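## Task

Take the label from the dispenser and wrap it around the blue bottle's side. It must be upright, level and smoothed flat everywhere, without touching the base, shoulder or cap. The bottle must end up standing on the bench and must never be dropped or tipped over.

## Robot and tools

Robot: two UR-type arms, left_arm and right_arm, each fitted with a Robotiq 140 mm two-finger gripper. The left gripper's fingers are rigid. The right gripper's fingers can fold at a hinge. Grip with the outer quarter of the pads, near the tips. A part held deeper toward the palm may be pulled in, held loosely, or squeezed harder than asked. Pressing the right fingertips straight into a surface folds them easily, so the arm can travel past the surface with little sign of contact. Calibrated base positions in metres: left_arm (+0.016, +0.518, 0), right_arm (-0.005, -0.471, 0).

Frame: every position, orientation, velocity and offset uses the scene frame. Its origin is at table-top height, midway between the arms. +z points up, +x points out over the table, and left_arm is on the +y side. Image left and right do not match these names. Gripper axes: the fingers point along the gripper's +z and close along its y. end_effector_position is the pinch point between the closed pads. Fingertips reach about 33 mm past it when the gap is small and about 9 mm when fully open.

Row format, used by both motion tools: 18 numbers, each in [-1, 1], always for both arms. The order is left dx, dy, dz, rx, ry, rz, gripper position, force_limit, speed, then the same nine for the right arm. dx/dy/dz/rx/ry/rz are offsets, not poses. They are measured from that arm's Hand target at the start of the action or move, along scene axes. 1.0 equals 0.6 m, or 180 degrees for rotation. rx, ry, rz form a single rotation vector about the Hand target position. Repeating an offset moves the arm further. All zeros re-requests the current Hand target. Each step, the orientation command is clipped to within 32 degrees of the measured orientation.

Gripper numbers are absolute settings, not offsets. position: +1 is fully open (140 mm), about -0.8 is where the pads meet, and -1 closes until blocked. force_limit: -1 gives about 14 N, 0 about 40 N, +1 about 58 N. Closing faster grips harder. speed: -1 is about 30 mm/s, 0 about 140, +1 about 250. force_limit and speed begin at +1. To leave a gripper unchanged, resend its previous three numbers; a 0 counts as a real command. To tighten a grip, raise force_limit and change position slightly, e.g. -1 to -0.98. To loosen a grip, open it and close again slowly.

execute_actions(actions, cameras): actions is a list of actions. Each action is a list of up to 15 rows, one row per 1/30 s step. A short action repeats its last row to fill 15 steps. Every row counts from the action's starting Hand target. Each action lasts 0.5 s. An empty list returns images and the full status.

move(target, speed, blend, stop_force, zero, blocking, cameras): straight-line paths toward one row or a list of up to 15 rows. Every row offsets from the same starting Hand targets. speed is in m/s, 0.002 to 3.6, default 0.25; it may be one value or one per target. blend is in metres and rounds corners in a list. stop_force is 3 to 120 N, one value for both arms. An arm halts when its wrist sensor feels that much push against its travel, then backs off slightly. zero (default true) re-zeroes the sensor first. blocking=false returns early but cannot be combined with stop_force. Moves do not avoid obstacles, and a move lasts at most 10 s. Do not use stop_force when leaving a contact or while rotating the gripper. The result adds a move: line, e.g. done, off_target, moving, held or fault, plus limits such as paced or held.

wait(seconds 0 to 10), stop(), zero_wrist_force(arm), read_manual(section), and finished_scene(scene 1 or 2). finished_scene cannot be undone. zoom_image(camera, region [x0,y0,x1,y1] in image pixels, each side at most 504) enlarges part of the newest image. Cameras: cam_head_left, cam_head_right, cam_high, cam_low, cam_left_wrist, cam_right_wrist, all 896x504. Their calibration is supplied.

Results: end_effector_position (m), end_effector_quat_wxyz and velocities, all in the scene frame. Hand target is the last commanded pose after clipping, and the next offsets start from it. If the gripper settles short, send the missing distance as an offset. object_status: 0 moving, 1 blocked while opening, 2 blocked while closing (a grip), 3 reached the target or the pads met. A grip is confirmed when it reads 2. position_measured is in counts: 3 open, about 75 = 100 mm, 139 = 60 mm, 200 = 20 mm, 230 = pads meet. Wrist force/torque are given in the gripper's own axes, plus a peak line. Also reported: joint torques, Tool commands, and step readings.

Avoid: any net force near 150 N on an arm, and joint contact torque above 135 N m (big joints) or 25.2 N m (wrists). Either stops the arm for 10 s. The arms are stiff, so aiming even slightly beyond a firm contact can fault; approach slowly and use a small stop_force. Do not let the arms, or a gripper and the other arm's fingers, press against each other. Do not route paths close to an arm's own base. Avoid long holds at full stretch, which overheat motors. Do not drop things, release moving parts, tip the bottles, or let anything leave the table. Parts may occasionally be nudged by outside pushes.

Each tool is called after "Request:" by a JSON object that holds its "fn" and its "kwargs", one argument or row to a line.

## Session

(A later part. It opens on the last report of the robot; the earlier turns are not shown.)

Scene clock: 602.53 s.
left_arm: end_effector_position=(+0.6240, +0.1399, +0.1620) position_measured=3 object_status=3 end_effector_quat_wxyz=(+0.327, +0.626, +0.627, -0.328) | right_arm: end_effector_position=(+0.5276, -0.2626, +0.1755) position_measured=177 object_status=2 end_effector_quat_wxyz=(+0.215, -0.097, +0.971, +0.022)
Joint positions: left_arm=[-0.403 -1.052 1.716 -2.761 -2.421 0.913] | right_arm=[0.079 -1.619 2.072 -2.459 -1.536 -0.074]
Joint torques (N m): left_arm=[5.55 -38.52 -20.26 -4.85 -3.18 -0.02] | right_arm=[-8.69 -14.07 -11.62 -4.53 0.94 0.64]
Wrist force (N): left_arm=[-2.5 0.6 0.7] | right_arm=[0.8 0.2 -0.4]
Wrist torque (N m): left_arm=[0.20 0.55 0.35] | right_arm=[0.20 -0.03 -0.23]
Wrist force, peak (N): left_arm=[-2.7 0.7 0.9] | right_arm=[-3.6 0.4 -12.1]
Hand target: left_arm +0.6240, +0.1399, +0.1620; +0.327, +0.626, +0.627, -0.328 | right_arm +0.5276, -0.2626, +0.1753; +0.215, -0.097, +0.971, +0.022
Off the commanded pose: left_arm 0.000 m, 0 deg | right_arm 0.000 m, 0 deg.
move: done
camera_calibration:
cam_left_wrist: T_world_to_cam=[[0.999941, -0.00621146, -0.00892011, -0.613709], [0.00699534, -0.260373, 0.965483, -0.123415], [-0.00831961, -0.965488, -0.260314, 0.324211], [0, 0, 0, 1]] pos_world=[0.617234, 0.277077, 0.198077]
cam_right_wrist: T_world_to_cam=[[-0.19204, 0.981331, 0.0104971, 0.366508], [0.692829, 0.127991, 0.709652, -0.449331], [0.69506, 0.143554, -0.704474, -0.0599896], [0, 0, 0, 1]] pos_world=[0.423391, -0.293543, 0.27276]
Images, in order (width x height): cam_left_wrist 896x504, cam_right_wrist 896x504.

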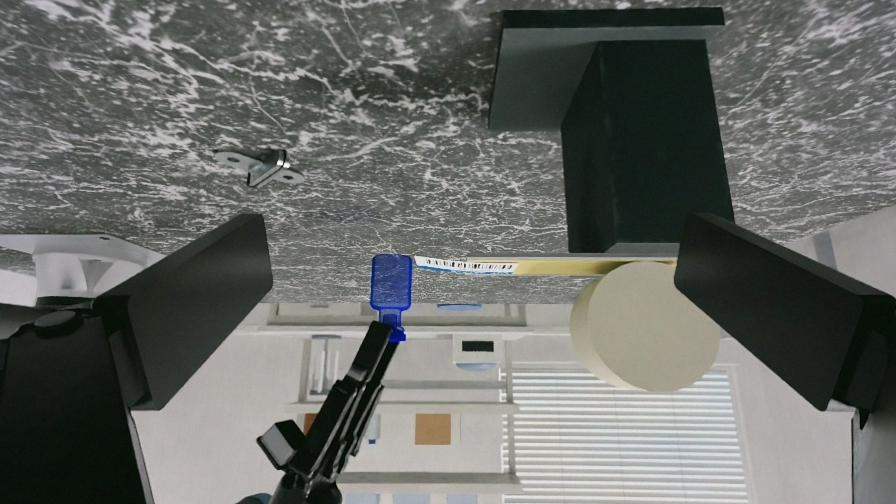

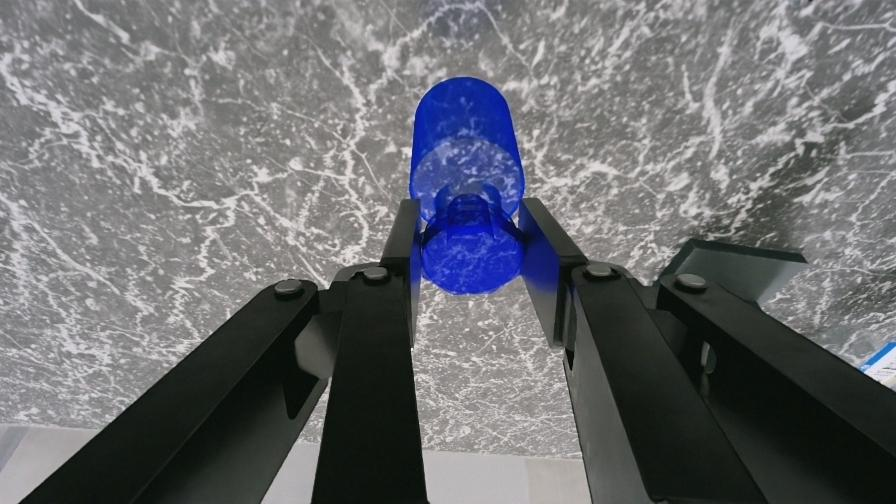

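Request:
{"fn": "move", "kwargs": {
  "target": [0, 0, 0, 0, 0, 0, 1, 0, 0, -0.0793, 0.071, 0.2078, 0.4173, 0.3289, -0.3289, -1, 1, -1],
  "speed": 0.25,
  "cameras": ["cam_left_wrist", "cam_right_wrist", "cam_low"]
}}

Scene clock: 706.13 s.
left_arm: end_effector_position=(+0.6240, +0.1399, +0.1620) position_measured=3 object_status=3 end_effector_quat_wxyz=(+0.327, +0.626, +0.627, -0.328) | right_arm: end_effector_position=(+0.4800, -0.2201, +0.2999) position_measured=177 object_status=2 end_effector_quat_wxyz=(-0.242, +0.500, +0.665, +0.500)
Joint positions: left_arm=[-0.403 -1.052 1.716 -2.761 -2.421 0.913] | right_arm=[-0.426 -1.697 2.016 -1.458 -0.436 0.625]
Joint torques (N m): left_arm=[5.29 -38.98 -15.93 -4.8 -3.17 -0.04] | right_arm=[13.99 -8.32 -39.25 -2.39 3.39 0.29]
Wrist force (N): left_arm=[-2.5 0.6 0.9] | right_arm=[-1.3 -0.5 0.6]
Wrist torque (N m): left_arm=[0.20 0.53 0.35] | right_arm=[-0.03 -0.05 0.12]
Wrist force, peak (N): left_arm=[-2.6 0.8 0.8] | right_arm=[1.9 0.4 0.4]
Hand target: left_arm +0.6240, +0.1399, +0.1620; +0.327, +0.626, +0.627, -0.328 | right_arm +0.4800, -0.2200, +0.3000; -0.242, +0.500, +0.665, +0.500
Off the commanded pose: left_arm 0.000 m, 0 deg | right_arm 0.000 m, 0 deg.
move: done
camera_calibration:
cam_left_wrist: T_world_to_cam=[[0.999941, -0.00621146, -0.00892011, -0.613709], [0.00699534, -0.260373, 0.965483, -0.123415], [-0.00831961, -0.965488, -0.260314, 0.324211], [0, 0, 0, 1]] pos_world=[0.617234, 0.277077, 0.198077]
cam_right_wrist: T_world_to_cam=[[0.909066, -0.00979226, 0.416538, -0.554069], [0.28708, -0.709827, -0.643219, -0.0938985], [0.301969, 0.704308, -0.642469, 0.34826], [0, 0, 0, 1]] pos_world=[0.425478, -0.317359, 0.39414]
Images, in order (width x height): cam_low 896x504, cam_left_wrist 896x504, cam_right_wrist 896x504.

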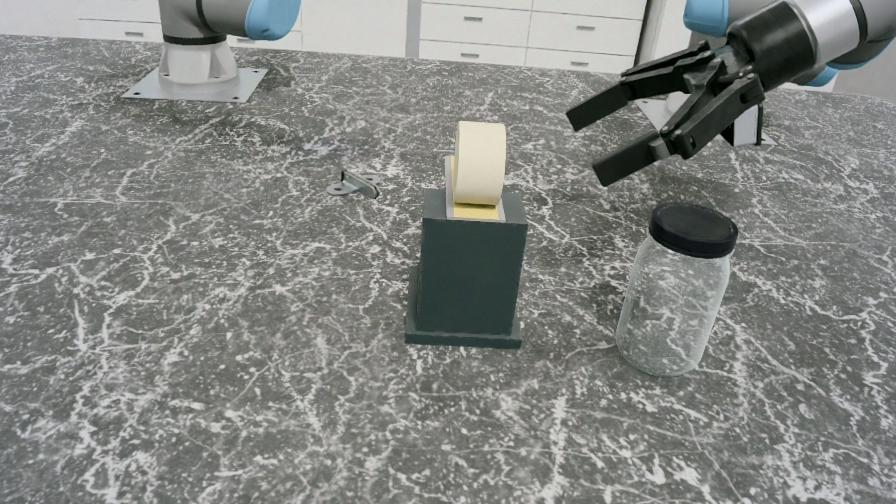

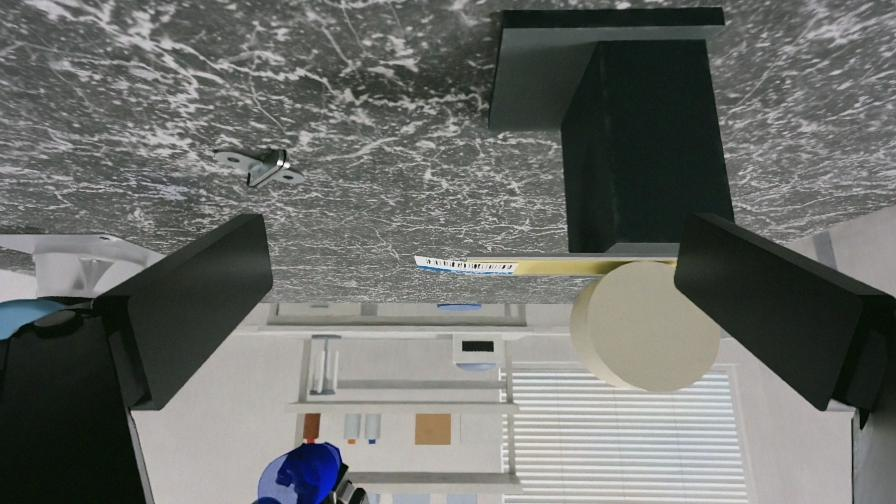

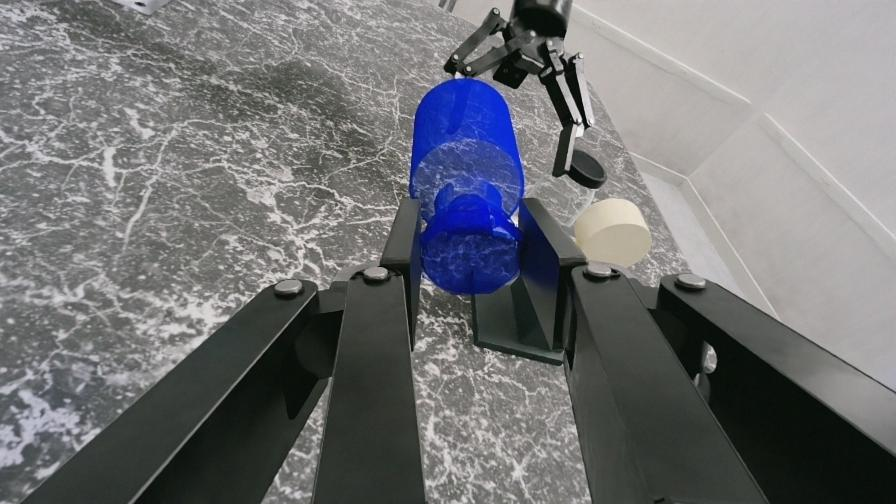

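Request:
{"fn": "move", "kwargs": {
  "target": [0, 0, 0, 0, 0, 0, 1, 0, 0, 0.0947, 0.2518, -0.33, 0, 0.3889, 0, -1, 1, -1],
  "speed": 0.2,
  "cameras": ["cam_left_wrist", "cam_right_wrist", "cam_low", "cam_high"]
}}

Scene clock: 720.63 s.
left_arm: end_effector_position=(+0.6240, +0.1399, +0.1620) position_measured=3 object_status=3 end_effector_quat_wxyz=(+0.327, +0.626, +0.627, -0.328) | right_arm: end_effector_position=(+0.5368, -0.0689, +0.1021) position_measured=177 object_status=2 end_effector_quat_wxyz=(-0.579, +0.696, +0.406, +0.123)
Joint positions: left_arm=[-0.403 -1.052 1.716 -2.761 -2.421 0.913] | right_arm=[-0.06 -0.937 1.586 -1.404 -0.451 1.536]
Joint torques (N m): left_arm=[5.32 -38.97 -12.27 -4.71 -3.11 -0.06] | right_arm=[-13.85 -39.9 -9.6 -2.17 -0.07 0.8]
Wrist force (N): left_arm=[-2.5 0.6 0.8] | right_arm=[0.0 2.0 0.1]
Wrist torque (N m): left_arm=[0.20 0.54 0.34] | right_arm=[0.17 -0.24 0.36]
Wrist force, peak (N): left_arm=[-2.7 0.7 1.0] | right_arm=[-0.4 3.3 1.0]
Hand target: left_arm +0.6240, +0.1399, +0.1620; +0.327, +0.626, +0.627, -0.328 | right_arm +0.5368, -0.0690, +0.1020; -0.579, +0.696, +0.406, +0.123
Off the commanded pose: left_arm 0.000 m, 0 deg | right_arm 0.000 m, 0 deg.
move: done
camera_calibration:
cam_left_wrist: T_world_to_cam=[[0.999941, -0.00621146, -0.00892011, -0.613709], [0.00699534, -0.260373, 0.965483, -0.123415], [-0.00831961, -0.965488, -0.260314, 0.324211], [0, 0, 0, 1]] pos_world=[0.617234, 0.277077, 0.198077]
cam_right_wrist: T_world_to_cam=[[0.702552, -0.00974677, -0.711566, -0.295809], [-0.506148, -0.709717, -0.490015, 0.280018], [-0.500235, 0.704419, -0.503547, 0.513914], [0, 0, 0, 1]] pos_world=[0.606629, -0.16616, 0.185505]
Images, in order (width x height): cam_high 896x504, cam_low 896x504, cam_left_wrist 896x504, cam_right_wrist 896x504.

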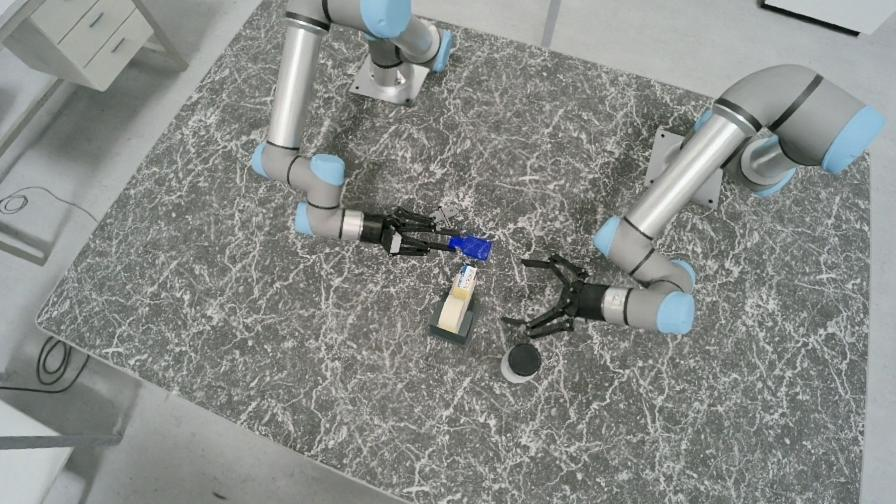

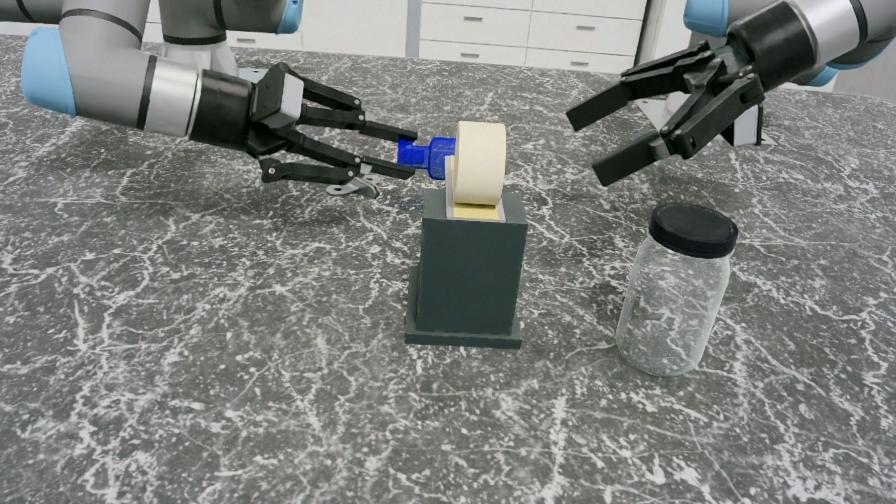

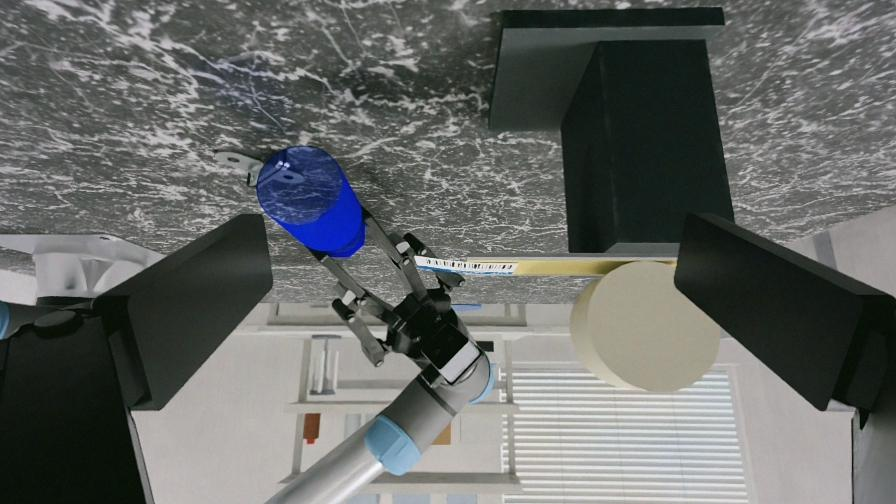

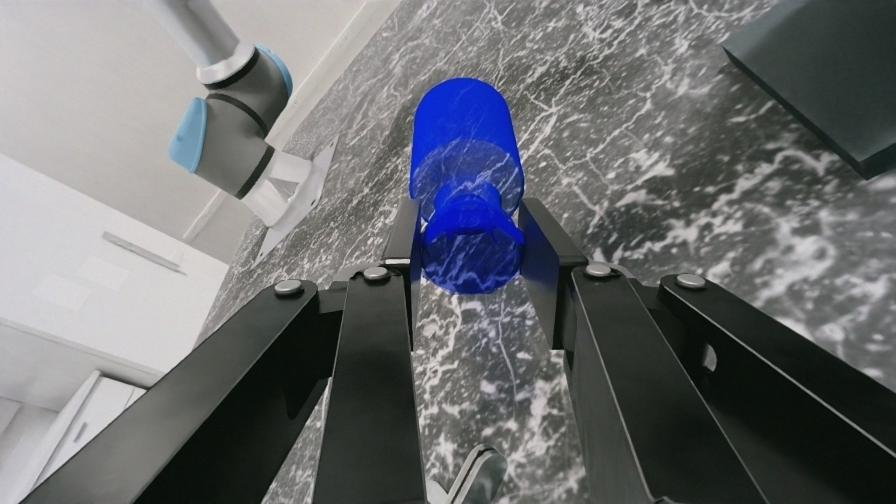

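Request:
{"fn": "move", "kwargs": {
  "target": [-0.075, -0.1167, 0.1783, 0.3061, 0, 0, 1, 0, 0, 0, 0, 0, 0, 0, 0, -1, 1, -1],
  "speed": 0.3,
  "cameras": ["cam_left_wrist"]
}}

Request:
{"fn": "zoom_image", "kwargs": {
  "camera": "cam_left_wrist",
  "region": [290, 120, 590, 340]
}}

Scene clock: 754.50 s.
left_arm: end_effector_position=(+0.5790, +0.0700, +0.2689) position_measured=3 object_status=3 end_effector_quat_wxyz=(+0.001, +0.707, +0.707, -0.001) | right_arm: end_effector_position=(+0.5368, -0.0690, +0.1020) position_measured=177 object_status=2 end_effector_quat_wxyz=(-0.579, +0.696, +0.406, +0.123)
Joint positions: left_arm=[-0.846 -1.032 0.897 -1.437 -1.572 0.712] | right_arm=[-0.06 -0.937 1.586 -1.403 -0.451 1.536]
Joint torques (N m): left_arm=[-5.39 -47.64 -37.81 -0.89 2.24 -0.5] | right_arm=[-13.51 -42.09 -7.3 -2.92 0.54 1.09]
Wrist force (N): left_arm=[-0.9 1.1 0.1] | right_arm=[-0.1 2.0 0.0]
Wrist torque (N m): left_arm=[0.16 0.19 0.09] | right_arm=[0.18 -0.23 0.36]
Wrist force, peak (N): left_arm=[-2.7 0.5 1.0] | right_arm=[-0.1 2.2 -0.2]
Hand target: left_arm +0.5790, +0.0699, +0.2690; +0.001, +0.707, +0.707, -0.001 | right_arm +0.5368, -0.0690, +0.1020; -0.579, +0.696, +0.406, +0.123
Off the commanded pose: left_arm 0.000 m, 0 deg | right_arm 0.000 m, 0 deg.
move: done
camera_calibration:
cam_left_wrist: T_world_to_cam=[[0.999939, 0.00382017, -0.0103268, -0.568501], [0.0070945, -0.940783, 0.338936, -0.0284778], [-0.00842046, -0.338989, -0.940753, 0.423411], [0, 0, 0, 1]] pos_world=[0.572234, 0.118912, 0.402106]
Images, in order (width x height): cam_left_wrist 896x504.

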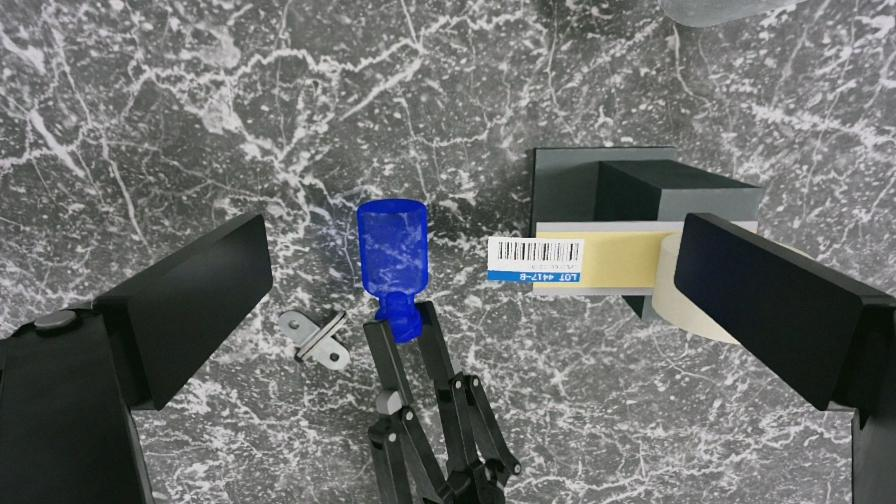

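Scaled by 1.680.

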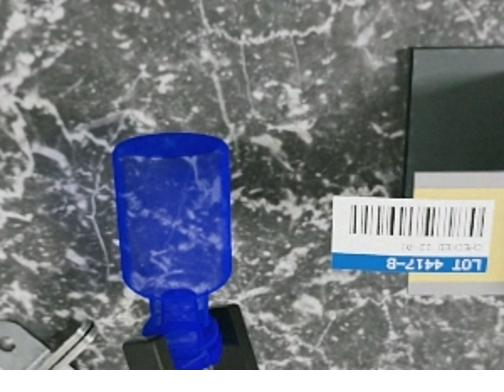

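Request:
{"fn": "move", "kwargs": {
  "target": [0.03, 0.1168, -0.1783, -0.3061, 0, 0, 1, 0, 0, -0.0113, 0.0118, 0.0043, 0, -0.25, 0, -1, 1, -1],
  "speed": 0.3,
  "cameras": ["cam_left_wrist", "cam_right_wrist"]
}}

Request:
{"fn": "zoom_image", "kwargs": {
  "camera": "cam_left_wrist",
  "region": [260, 120, 600, 340]
}}

Scene clock: 871.83 s.
left_arm: end_effector_position=(+0.5970, +0.1400, +0.1620) position_measured=3 object_status=3 end_effector_quat_wxyz=(+0.327, +0.626, +0.627, -0.328) end_effector_velocity=(+0.000, -0.001, +0.001) end_effector_angular_velocity=(-0.005, -0.004, -0.003) | right_arm: end_effector_position=(+0.5299, -0.0619, +0.1046) position_measured=177 object_status=2 end_effector_quat_wxyz=(-0.380, +0.596, +0.596, +0.380) end_effector_velocity=(+0.001, +0.000, +0.000) end_effector_angular_velocity=(+0.000, -0.005, +0.001)
Joint positions: left_arm=[-0.422 -1.098 1.799 -2.815 -2.412 0.889] | right_arm=[-0.051 -1.113 2.005 -2.436 -0.436 1.542]
Joint velocities: left_arm=[0 0 0 -0.005 -0.004 0.001] | right_arm=[0 0 0 -0.005 0 0]
Joint torques (N m): left_arm=[6.14 -35.13 -28.67 -5.02 -3.23 1.17] | right_arm=[11.04 -28.42 -33.21 -5.14 2.33 -1.08]
Wrist force (N): left_arm=[-2.4 0.7 0.8] | right_arm=[-1.2 0.1 0.9]
Wrist torque (N m): left_arm=[0.22 0.52 0.32] | right_arm=[0.01 -0.14 0.19]
Wrist force, peak (N): left_arm=[-3.2 0.9 -0.4] | right_arm=[-0.2 2.4 0.0]
Hand target: left_arm +0.5970, +0.1400, +0.1620; +0.327, +0.626, +0.627, -0.328 | right_arm +0.5300, -0.0619, +0.1046; -0.380, +0.596, +0.596, +0.380
Off the commanded pose: left_arm 0.000 m, 0 deg | right_arm 0.000 m, 0 deg.
move: done
camera_calibration:
cam_left_wrist: T_world_to_cam=[[0.999941, -0.00621052, -0.00892071, -0.58671], [0.00699535, -0.260466, 0.965458, -0.123265], [-0.00831953, -0.965463, -0.260407, 0.324121], [0, 0, 0, 1]] pos_world=[0.590234, 0.277176, 0.198177]
cam_right_wrist: T_world_to_cam=[[0.999927, -0.00986164, -0.00701341, -0.520487], [-0.0119396, -0.709588, -0.704516, 0.0432593], [0.00197104, 0.704548, -0.709654, 0.262188], [0, 0, 0, 1]] pos_world=[0.520449, -0.159161, 0.212889]
Images, in order (width x height): cam_left_wrist 896x504, cam_right_wrist 896x504.

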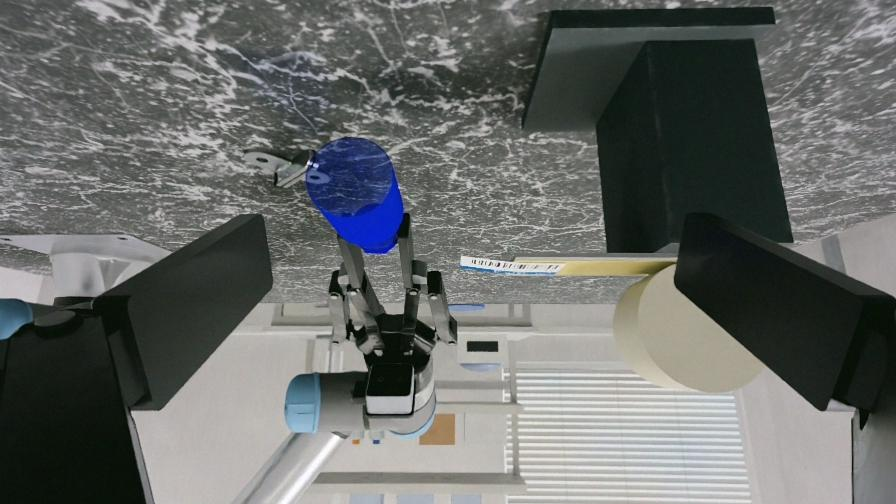

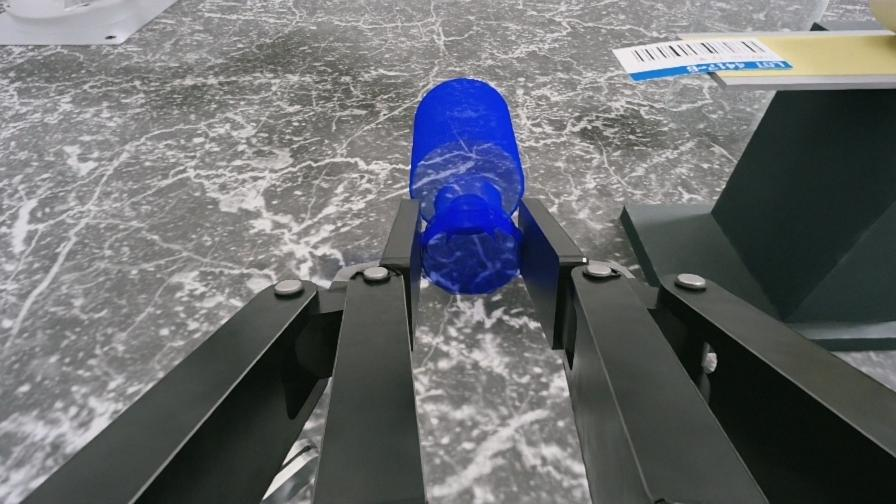

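Scaled by 1.482.

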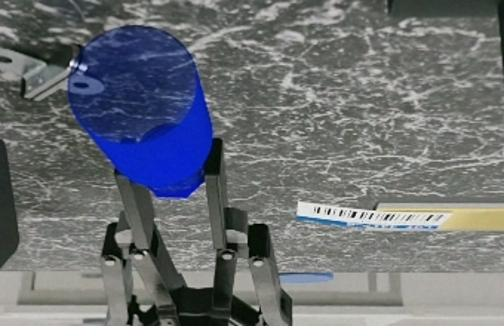

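Request:
{"fn": "zoom_image", "kwargs": {
  "camera": "cam_left_wrist",
  "region": [295, 125, 415, 265]
}}

Request:
{"fn": "move", "kwargs": {
  "target": [0, 0, 0, 0, 0, 0, 1, 0, 0, -0.0103, 0, -0.00375, 0, -0.2222, 0, -1, 1, -1],
  "speed": 0.25,
  "cameras": ["cam_left_wrist", "cam_right_wrist"]
}}

Request:
{"fn": "zoom_image", "kwargs": {
  "camera": "cam_left_wrist",
  "region": [295, 125, 415, 265]
}}

Scaled by 3.600.

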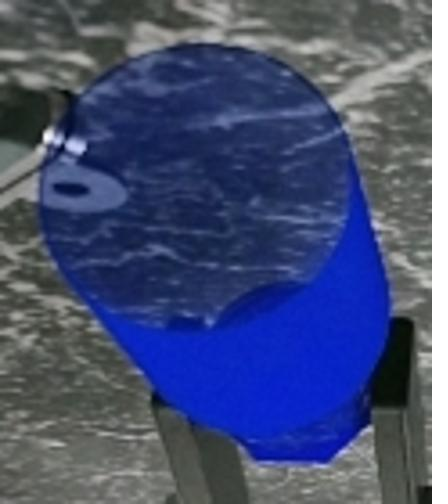

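Scene clock: 900.13 s.
left_arm: end_effector_position=(+0.5970, +0.1400, +0.1620) position_measured=3 object_status=3 end_effector_quat_wxyz=(+0.327, +0.626, +0.627, -0.328) | right_arm: end_effector_position=(+0.5238, -0.0619, +0.1022) position_measured=177 object_status=2 end_effector_quat_wxyz=(-0.153, +0.431, +0.690, +0.561) end_effector_velocity=(+0.000, +0.000, +0.000) end_effector_angular_velocity=(-0.001, -0.004, +0.000)
Joint positions: left_arm=[-0.422 -1.098 1.799 -2.815 -2.412 0.889] | right_arm=[-0.053 -0.969 2.218 -3.492 -0.428 1.544]
Joint velocities: left_arm=[within noise] | right_arm=[0.001 0 0 -0.005 -0.001 0]
Joint torques (N m): left_arm=[5.64 -37.13 -31.31 -2.02 -2.16 1.41] | right_arm=[2.74 -40.55 -24.16 -4.78 0.14 -0.89]
Wrist force (N): left_arm=[-2.5 0.6 0.9] | right_arm=[-1.6 -1.2 0.3]
Wrist torque (N m): left_arm=[0.20 0.54 0.32] | right_arm=[-0.04 0.03 0.05]
Wrist force, peak (N): left_arm=[-2.7 0.5 0.9] | right_arm=[-1.6 -1.9 0.2]
Hand target: left_arm +0.5970, +0.1400, +0.1620; +0.327, +0.626, +0.627, -0.328 | right_arm +0.5238, -0.0619, +0.1023; -0.153, +0.430, +0.690, +0.561
Off the commanded pose: left_arm 0.000 m, 0 deg | right_arm 0.000 m, 0 deg.
move: done
camera_calibration:
cam_left_wrist: T_world_to_cam=[[0.999941, -0.00621146, -0.00892011, -0.58671], [0.00699534, -0.260373, 0.965483, -0.1232], [-0.00831961, -0.965488, -0.260314, 0.324083], [0, 0, 0, 1]] pos_world=[0.590234, 0.277177, 0.198077]
cam_right_wrist: T_world_to_cam=[[0.770669, -0.00996457, 0.637158, -0.460154], [0.443435, -0.709691, -0.547452, -0.213063], [0.45764, 0.704443, -0.542518, 0.00477816], [0, 0, 0, 1]] pos_world=[0.446919, -0.15916, 0.179141]
Images, in order (width x height): cam_left_wrist 896x504, cam_right_wrist 896x504.

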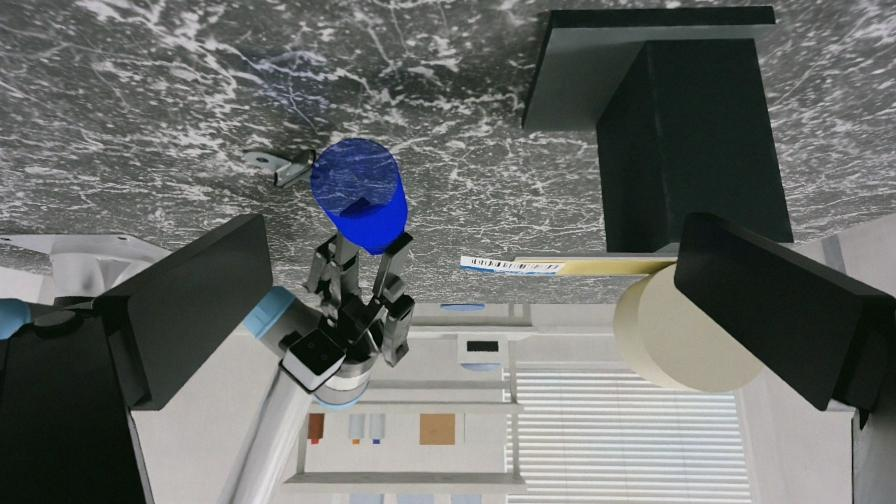

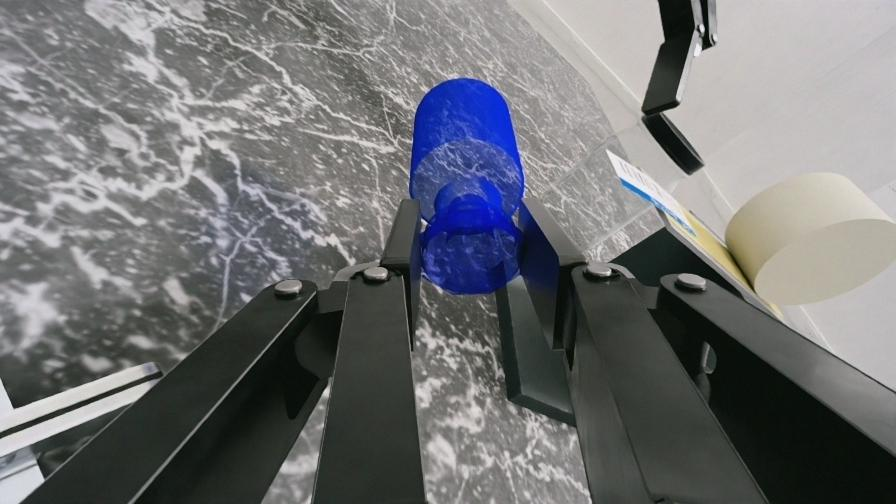

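Scaled by 3.600.

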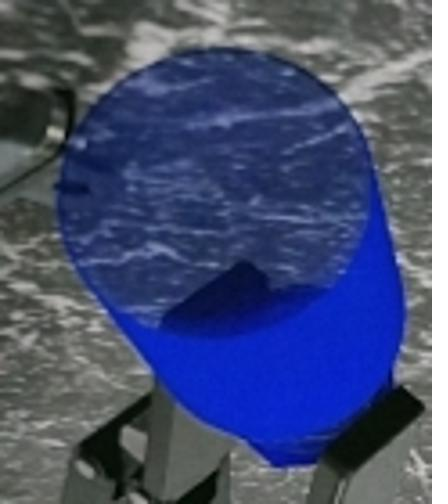

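Request:
{"fn": "move", "kwargs": {
  "target": [0, 0, 0, 0, 0, 0, 1, 0, 0, 0.144, -0.0002, 0.002, 0, 0.5, 0, -1, 1, -1],
  "speed": 0.25,
  "cameras": ["cam_left_wrist", "cam_right_wrist"]
}}

Request:
{"fn": "zoom_image", "kwargs": {
  "camera": "cam_left_wrist",
  "region": [400, 140, 620, 300]
}}

Scene clock: 950.27 s.
left_arm: end_effector_position=(+0.5970, +0.1400, +0.1620) position_measured=3 object_status=3 end_effector_quat_wxyz=(+0.327, +0.626, +0.627, -0.328) | right_arm: end_effector_position=(+0.6102, -0.0620, +0.1035) position_measured=177 object_status=2 end_effector_quat_wxyz=(-0.596, +0.701, +0.380, +0.092) end_effector_velocity=(-0.001, -0.001, +0.000) end_effector_angular_velocity=(+0.000, +0.006, -0.001)
Joint positions: left_arm=[-0.422 -1.098 1.799 -2.815 -2.412 0.889] | right_arm=[-0.048 -0.758 1.262 -1.19 -0.443 1.557]
Joint velocities: left_arm=[within noise] | right_arm=[-0.002 0 0.001 0.005 0 0]
Joint torques (N m): left_arm=[5.69 -43.33 -26.48 -2.04 0.44 1.44] | right_arm=[10.55 -54.9 -19.07 1.15 2.4 1.54]
Wrist force (N): left_arm=[-2.4 0.5 0.9] | right_arm=[-0.1 1.6 0.2]
Wrist torque (N m): left_arm=[0.19 0.53 0.31] | right_arm=[0.05 -0.16 0.24]
Wrist force, peak (N): left_arm=[-2.7 0.8 0.9] | right_arm=[-1.3 -2.0 0.2]
Hand target: left_arm +0.5970, +0.1400, +0.1620; +0.327, +0.626, +0.627, -0.328 | right_arm +0.6102, -0.0620, +0.1035; -0.596, +0.701, +0.380, +0.092
Off the commanded pose: left_arm 0.000 m, 0 deg | right_arm 0.000 m, 0 deg.
move: done
camera_calibration:
cam_left_wrist: T_world_to_cam=[[0.999941, -0.00621146, -0.00892011, -0.58671], [0.00699534, -0.260373, 0.965483, -0.1232], [-0.00831961, -0.965488, -0.260314, 0.324083], [0, 0, 0, 1]] pos_world=[0.590234, 0.277177, 0.198077]
cam_right_wrist: T_world_to_cam=[[0.637696, -0.00976828, -0.770226, -0.300665], [-0.546998, -0.709765, -0.443876, 0.342884], [-0.542344, 0.70437, -0.457958, 0.567443], [0, 0, 0, 1]] pos_world=[0.687039, -0.15926, 0.180483]
Images, in order (width x height): cam_left_wrist 896x504, cam_right_wrist 896x504.

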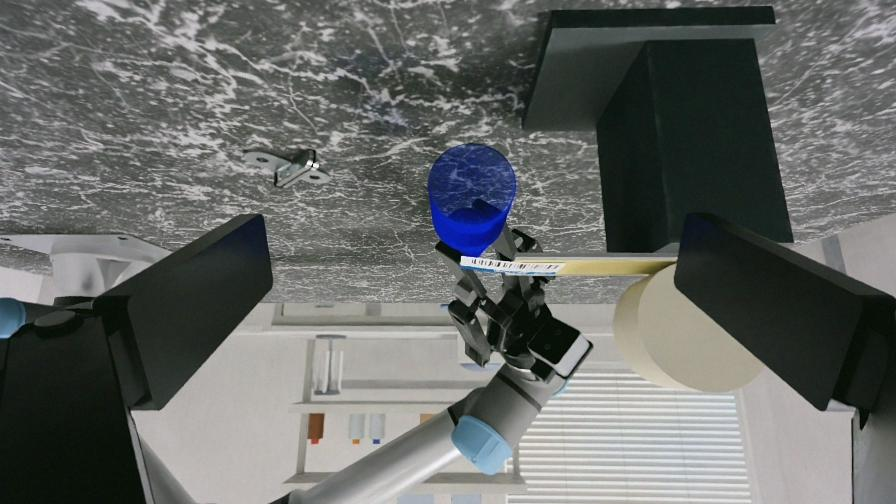

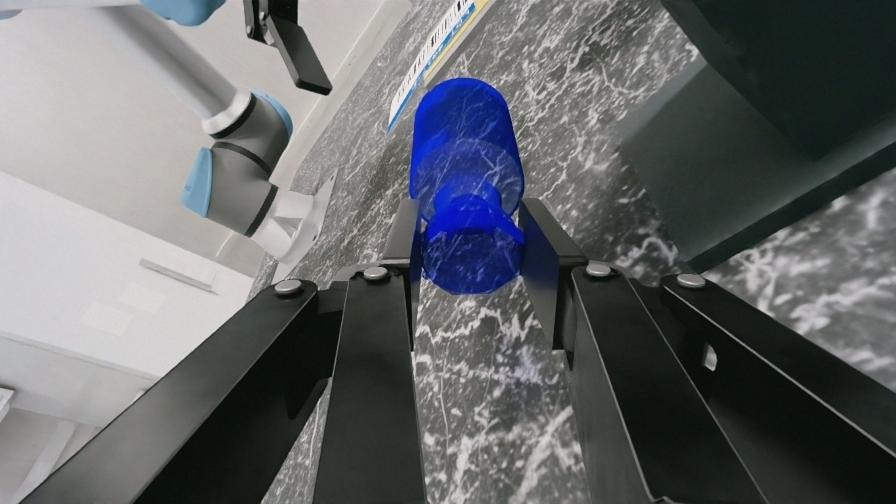

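Scaled by 2.291.

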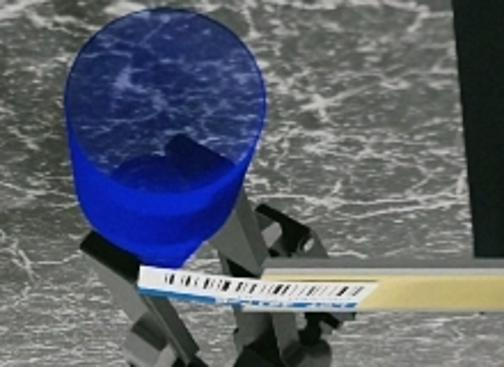

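Request:
{"fn": "move", "kwargs": {
  "target": [0, 0, 0, 0, 0, 0, 1, 0, 0, -0.0033, 0, 0.02, 0, 0, 0, -1, 1, -1],
  "speed": 0.1,
  "cameras": ["cam_left_wrist", "cam_right_wrist"]
}}

Request:
{"fn": "zoom_image", "kwargs": {
  "camera": "cam_left_wrist",
  "region": [400, 140, 620, 300]
}}

Request:
{"fn": "zoom_image", "kwargs": {
  "camera": "cam_right_wrist",
  "region": [360, 0, 540, 160]
}}

Scene clock: 964.33 s.
left_arm: end_effector_position=(+0.5970, +0.1400, +0.1620) position_measured=3 object_status=3 end_effector_quat_wxyz=(+0.327, +0.626, +0.627, -0.328) | right_arm: end_effector_position=(+0.6082, -0.0620, +0.1157) position_measured=177 object_status=2 end_effector_quat_wxyz=(-0.597, +0.701, +0.380, +0.092)
Joint positions: left_arm=[-0.422 -1.098 1.799 -2.815 -2.412 0.889] | right_arm=[-0.048 -0.777 1.262 -1.171 -0.443 1.557]
Joint torques (N m): left_arm=[5.85 -47.17 -24.51 -2.04 0.66 1.35] | right_arm=[-4.6 -45.48 -26.55 -2.83 3.09 0.47]
Wrist force (N): left_arm=[-2.4 0.8 0.9] | right_arm=[0.1 1.6 0.2]
Wrist torque (N m): left_arm=[0.25 0.51 0.31] | right_arm=[0.03 -0.21 0.22]
Wrist force, peak (N): left_arm=[-2.6 0.7 1.0] | right_arm=[-0.3 1.8 0.2]
Hand target: left_arm +0.5970, +0.1400, +0.1620; +0.327, +0.626, +0.627, -0.328 | right_arm +0.6083, -0.0620, +0.1155; -0.596, +0.701, +0.380, +0.092
Off the commanded pose: left_arm 0.000 m, 0 deg | right_arm 0.000 m, 0 deg.
move: done
camera_calibration:
cam_left_wrist: T_world_to_cam=[[0.999941, -0.00621146, -0.00892011, -0.58671], [0.00699534, -0.260373, 0.965483, -0.1232], [-0.00831961, -0.965488, -0.260314, 0.324083], [0, 0, 0, 1]] pos_world=[0.590234, 0.277177, 0.198077]
cam_right_wrist: T_world_to_cam=[[0.637388, -0.00986219, -0.77048, -0.289826], [-0.547277, -0.709687, -0.443657, 0.347322], [-0.542424, 0.704448, -0.457743, 0.571926], [0, 0, 0, 1]] pos_world=[0.68504, -0.15926, 0.192582]
Images, in order (width x height): cam_left_wrist 896x504, cam_right_wrist 896x504.

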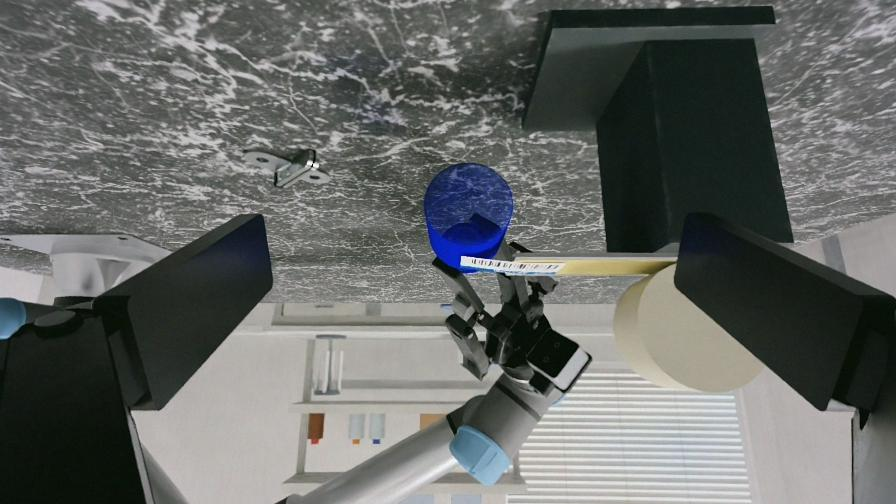

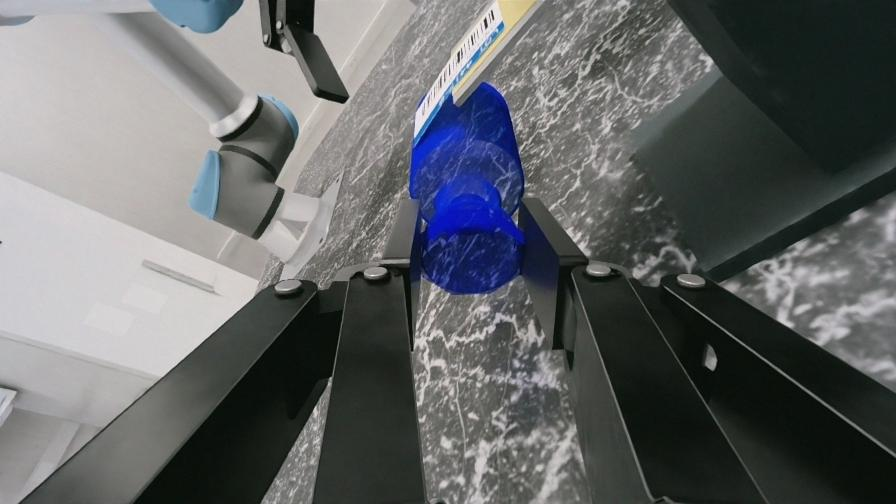

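Scaled by 2.291.

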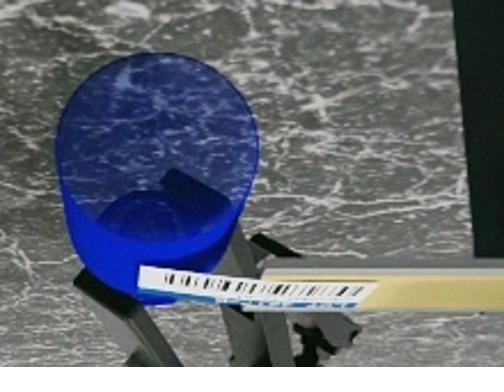

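Scaled by 2.800.

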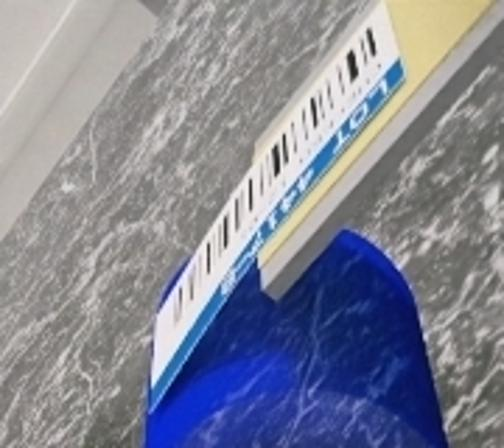

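Request:
{"fn": "move", "kwargs": {
  "target": [0, 0, 0, 0, 0, 0, 1, 0, 0, 0, 0, 0.0042, 0, 0, 0, -1, 1, -1],
  "speed": 0.02,
  "cameras": ["cam_left_wrist", "cam_right_wrist"]
}}

Request:
{"fn": "zoom_image", "kwargs": {
  "camera": "cam_left_wrist",
  "region": [420, 170, 580, 290]
}}

Request:
{"fn": "zoom_image", "kwargs": {
  "camera": "cam_right_wrist",
  "region": [360, 0, 540, 160]
}}

Scene clock: 998.53 s.
left_arm: end_effector_position=(+0.5970, +0.1400, +0.1620) position_measured=3 object_status=3 end_effector_quat_wxyz=(+0.327, +0.626, +0.627, -0.328) | right_arm: end_effector_position=(+0.6083, -0.0620, +0.1181) position_measured=177 object_status=2 end_effector_quat_wxyz=(-0.596, +0.701, +0.380, +0.092)
Joint positions: left_arm=[-0.422 -1.098 1.799 -2.815 -2.412 0.889] | right_arm=[-0.048 -0.779 1.26 -1.166 -0.443 1.557]
Joint torques (N m): left_arm=[5.88 -51 -21.56 -2.03 0.54 1.36] | right_arm=[-4.83 -58.5 -34.12 -0.09 0.52 0.61]
Wrist force (N): left_arm=[-2.4 0.4 0.9] | right_arm=[-0.2 1.5 0.0]
Wrist torque (N m): left_arm=[0.17 0.52 0.31] | right_arm=[0.01 -0.15 0.22]
Wrist force, peak (N): left_arm=[-2.7 0.6 0.9] | right_arm=[-0.1 1.7 0.2]
Hand target: left_arm +0.5970, +0.1400, +0.1620; +0.327, +0.626, +0.627, -0.328 | right_arm +0.6083, -0.0620, +0.1181; -0.596, +0.701, +0.380, +0.092
Off the commanded pose: left_arm 0.000 m, 0 deg | right_arm 0.000 m, 0 deg.
move: done
camera_calibration:
cam_left_wrist: T_world_to_cam=[[0.999941, -0.00621146, -0.00892011, -0.58671], [0.00699534, -0.260373, 0.965483, -0.1232], [-0.00831961, -0.965488, -0.260314, 0.324083], [0, 0, 0, 1]] pos_world=[0.590234, 0.277177, 0.198077]
cam_right_wrist: T_world_to_cam=[[0.637541, -0.0098603, -0.770353, -0.288093], [-0.547192, -0.709682, -0.443771, 0.348451], [-0.54233, 0.704454, -0.457847, 0.573081], [0, 0, 0, 1]] pos_world=[0.68514, -0.15926, 0.195082]
Images, in order (width x height): cam_left_wrist 896x504, cam_right_wrist 896x504.

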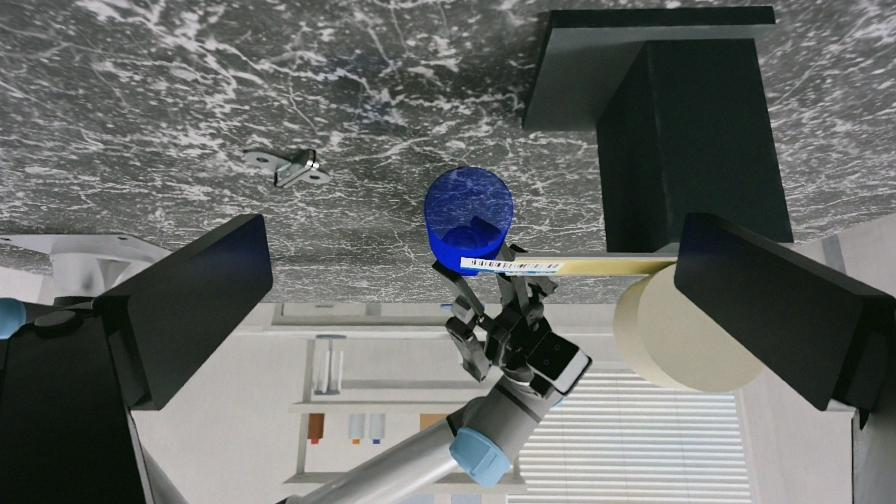

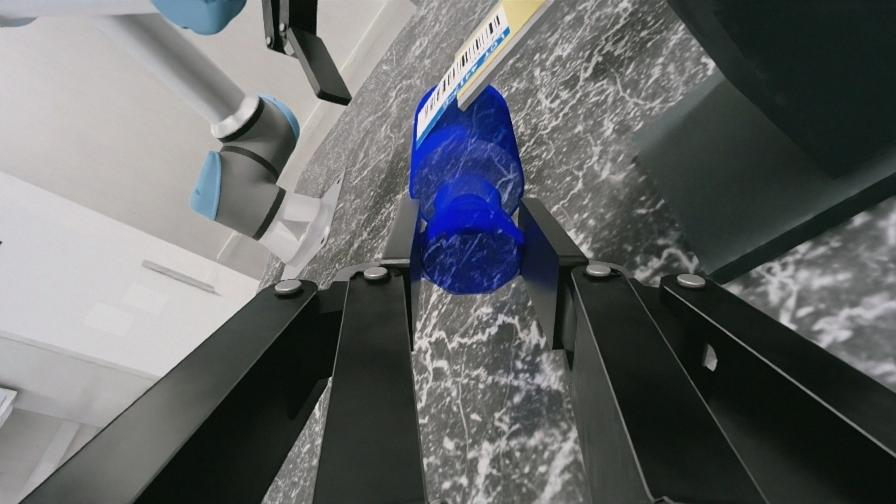

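Scaled by 3.150.

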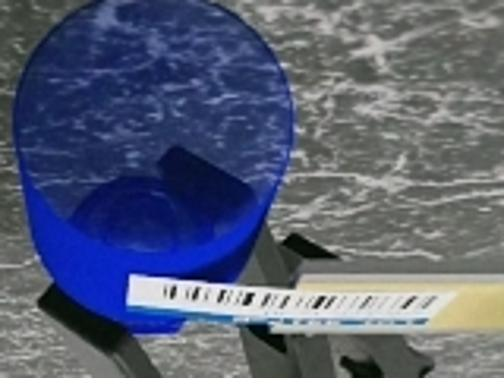

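Scaled by 2.800.

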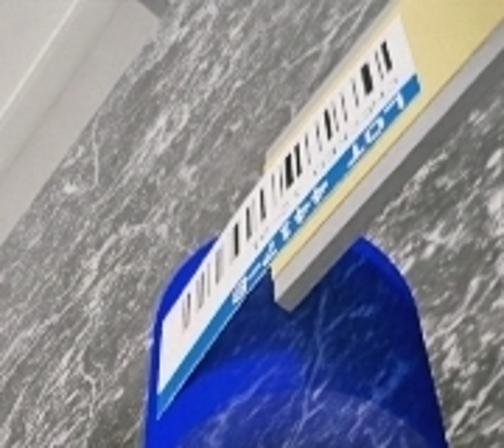

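Request:
{"fn": "move", "kwargs": {
  "target": [0, 0, 0, 0, 0, 0, 1, 0, 0, 0, 0, 0.0025, 0, 0, 0, -1, 1, -1],
  "speed": 0.02,
  "cameras": ["cam_left_wrist", "cam_right_wrist"]
}}

Request:
{"fn": "zoom_image", "kwargs": {
  "camera": "cam_left_wrist",
  "region": [420, 170, 580, 290]
}}

Request:
{"fn": "zoom_image", "kwargs": {
  "camera": "cam_right_wrist",
  "region": [360, 0, 540, 160]
}}

Scene clock: 1012.47 s.
left_arm: end_effector_position=(+0.5970, +0.1400, +0.1620) position_measured=3 object_status=3 end_effector_quat_wxyz=(+0.327, +0.626, +0.627, -0.328) | right_arm: end_effector_position=(+0.6082, -0.0620, +0.1196) position_measured=177 object_status=2 end_effector_quat_wxyz=(-0.596, +0.701, +0.380, +0.092)
Joint positions: left_arm=[-0.422 -1.098 1.799 -2.815 -2.412 0.889] | right_arm=[-0.048 -0.781 1.259 -1.163 -0.443 1.557]
Joint torques (N m): left_arm=[5.93 -52.79 -19.36 -2.04 0.54 1.26] | right_arm=[-4.77 -60.89 -36.27 0.39 0.56 1.13]
Wrist force (N): left_arm=[-2.7 0.5 1.0] | right_arm=[0.1 1.5 0.2]
Wrist torque (N m): left_arm=[0.19 0.58 0.31] | right_arm=[0.00 -0.21 0.22]
Wrist force, peak (N): left_arm=[-2.7 0.7 0.9] | right_arm=[0.0 1.6 0.2]
Hand target: left_arm +0.5970, +0.1400, +0.1620; +0.327, +0.626, +0.627, -0.328 | right_arm +0.6083, -0.0620, +0.1196; -0.596, +0.701, +0.380, +0.092
Off the commanded pose: left_arm 0.000 m, 0 deg | right_arm 0.000 m, 0 deg.
move: done
camera_calibration:
cam_left_wrist: T_world_to_cam=[[0.999941, -0.00621146, -0.00892011, -0.58671], [0.00699534, -0.260373, 0.965483, -0.1232], [-0.00831961, -0.965488, -0.260314, 0.324083], [0, 0, 0, 1]] pos_world=[0.590234, 0.277177, 0.198077]
cam_right_wrist: T_world_to_cam=[[0.63743, -0.00980735, -0.770446, -0.286911], [-0.547228, -0.709688, -0.443716, 0.349085], [-0.542425, 0.704448, -0.457743, 0.573766], [0, 0, 0, 1]] pos_world=[0.68514, -0.15926, 0.196482]
Images, in order (width x height): cam_left_wrist 896x504, cam_right_wrist 896x504.

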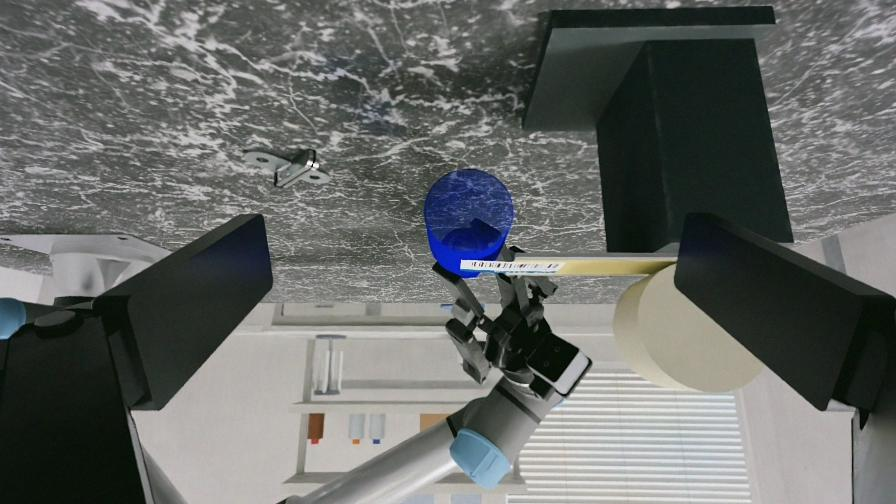

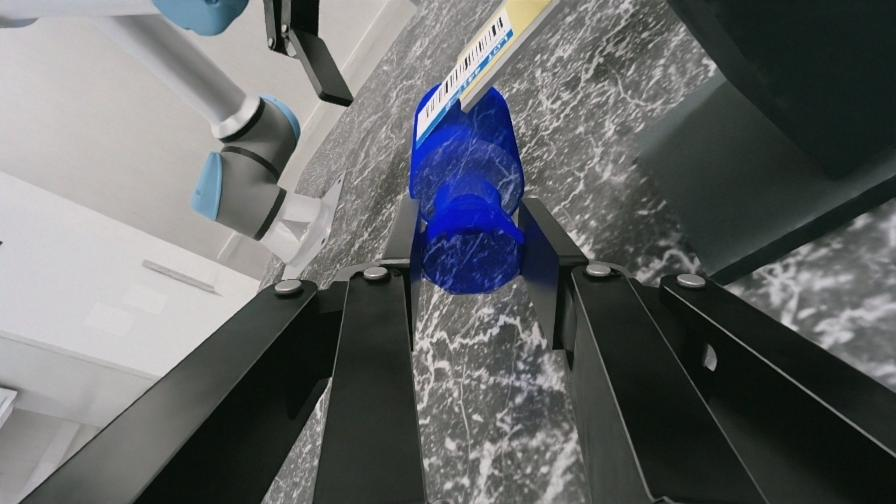

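Scaled by 3.150.

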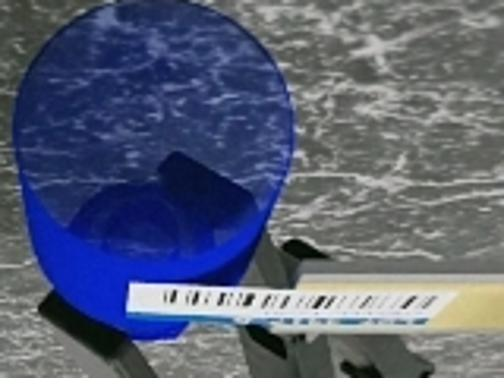

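Scaled by 2.800.

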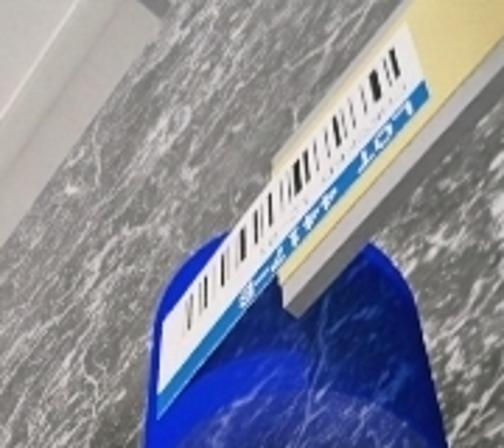

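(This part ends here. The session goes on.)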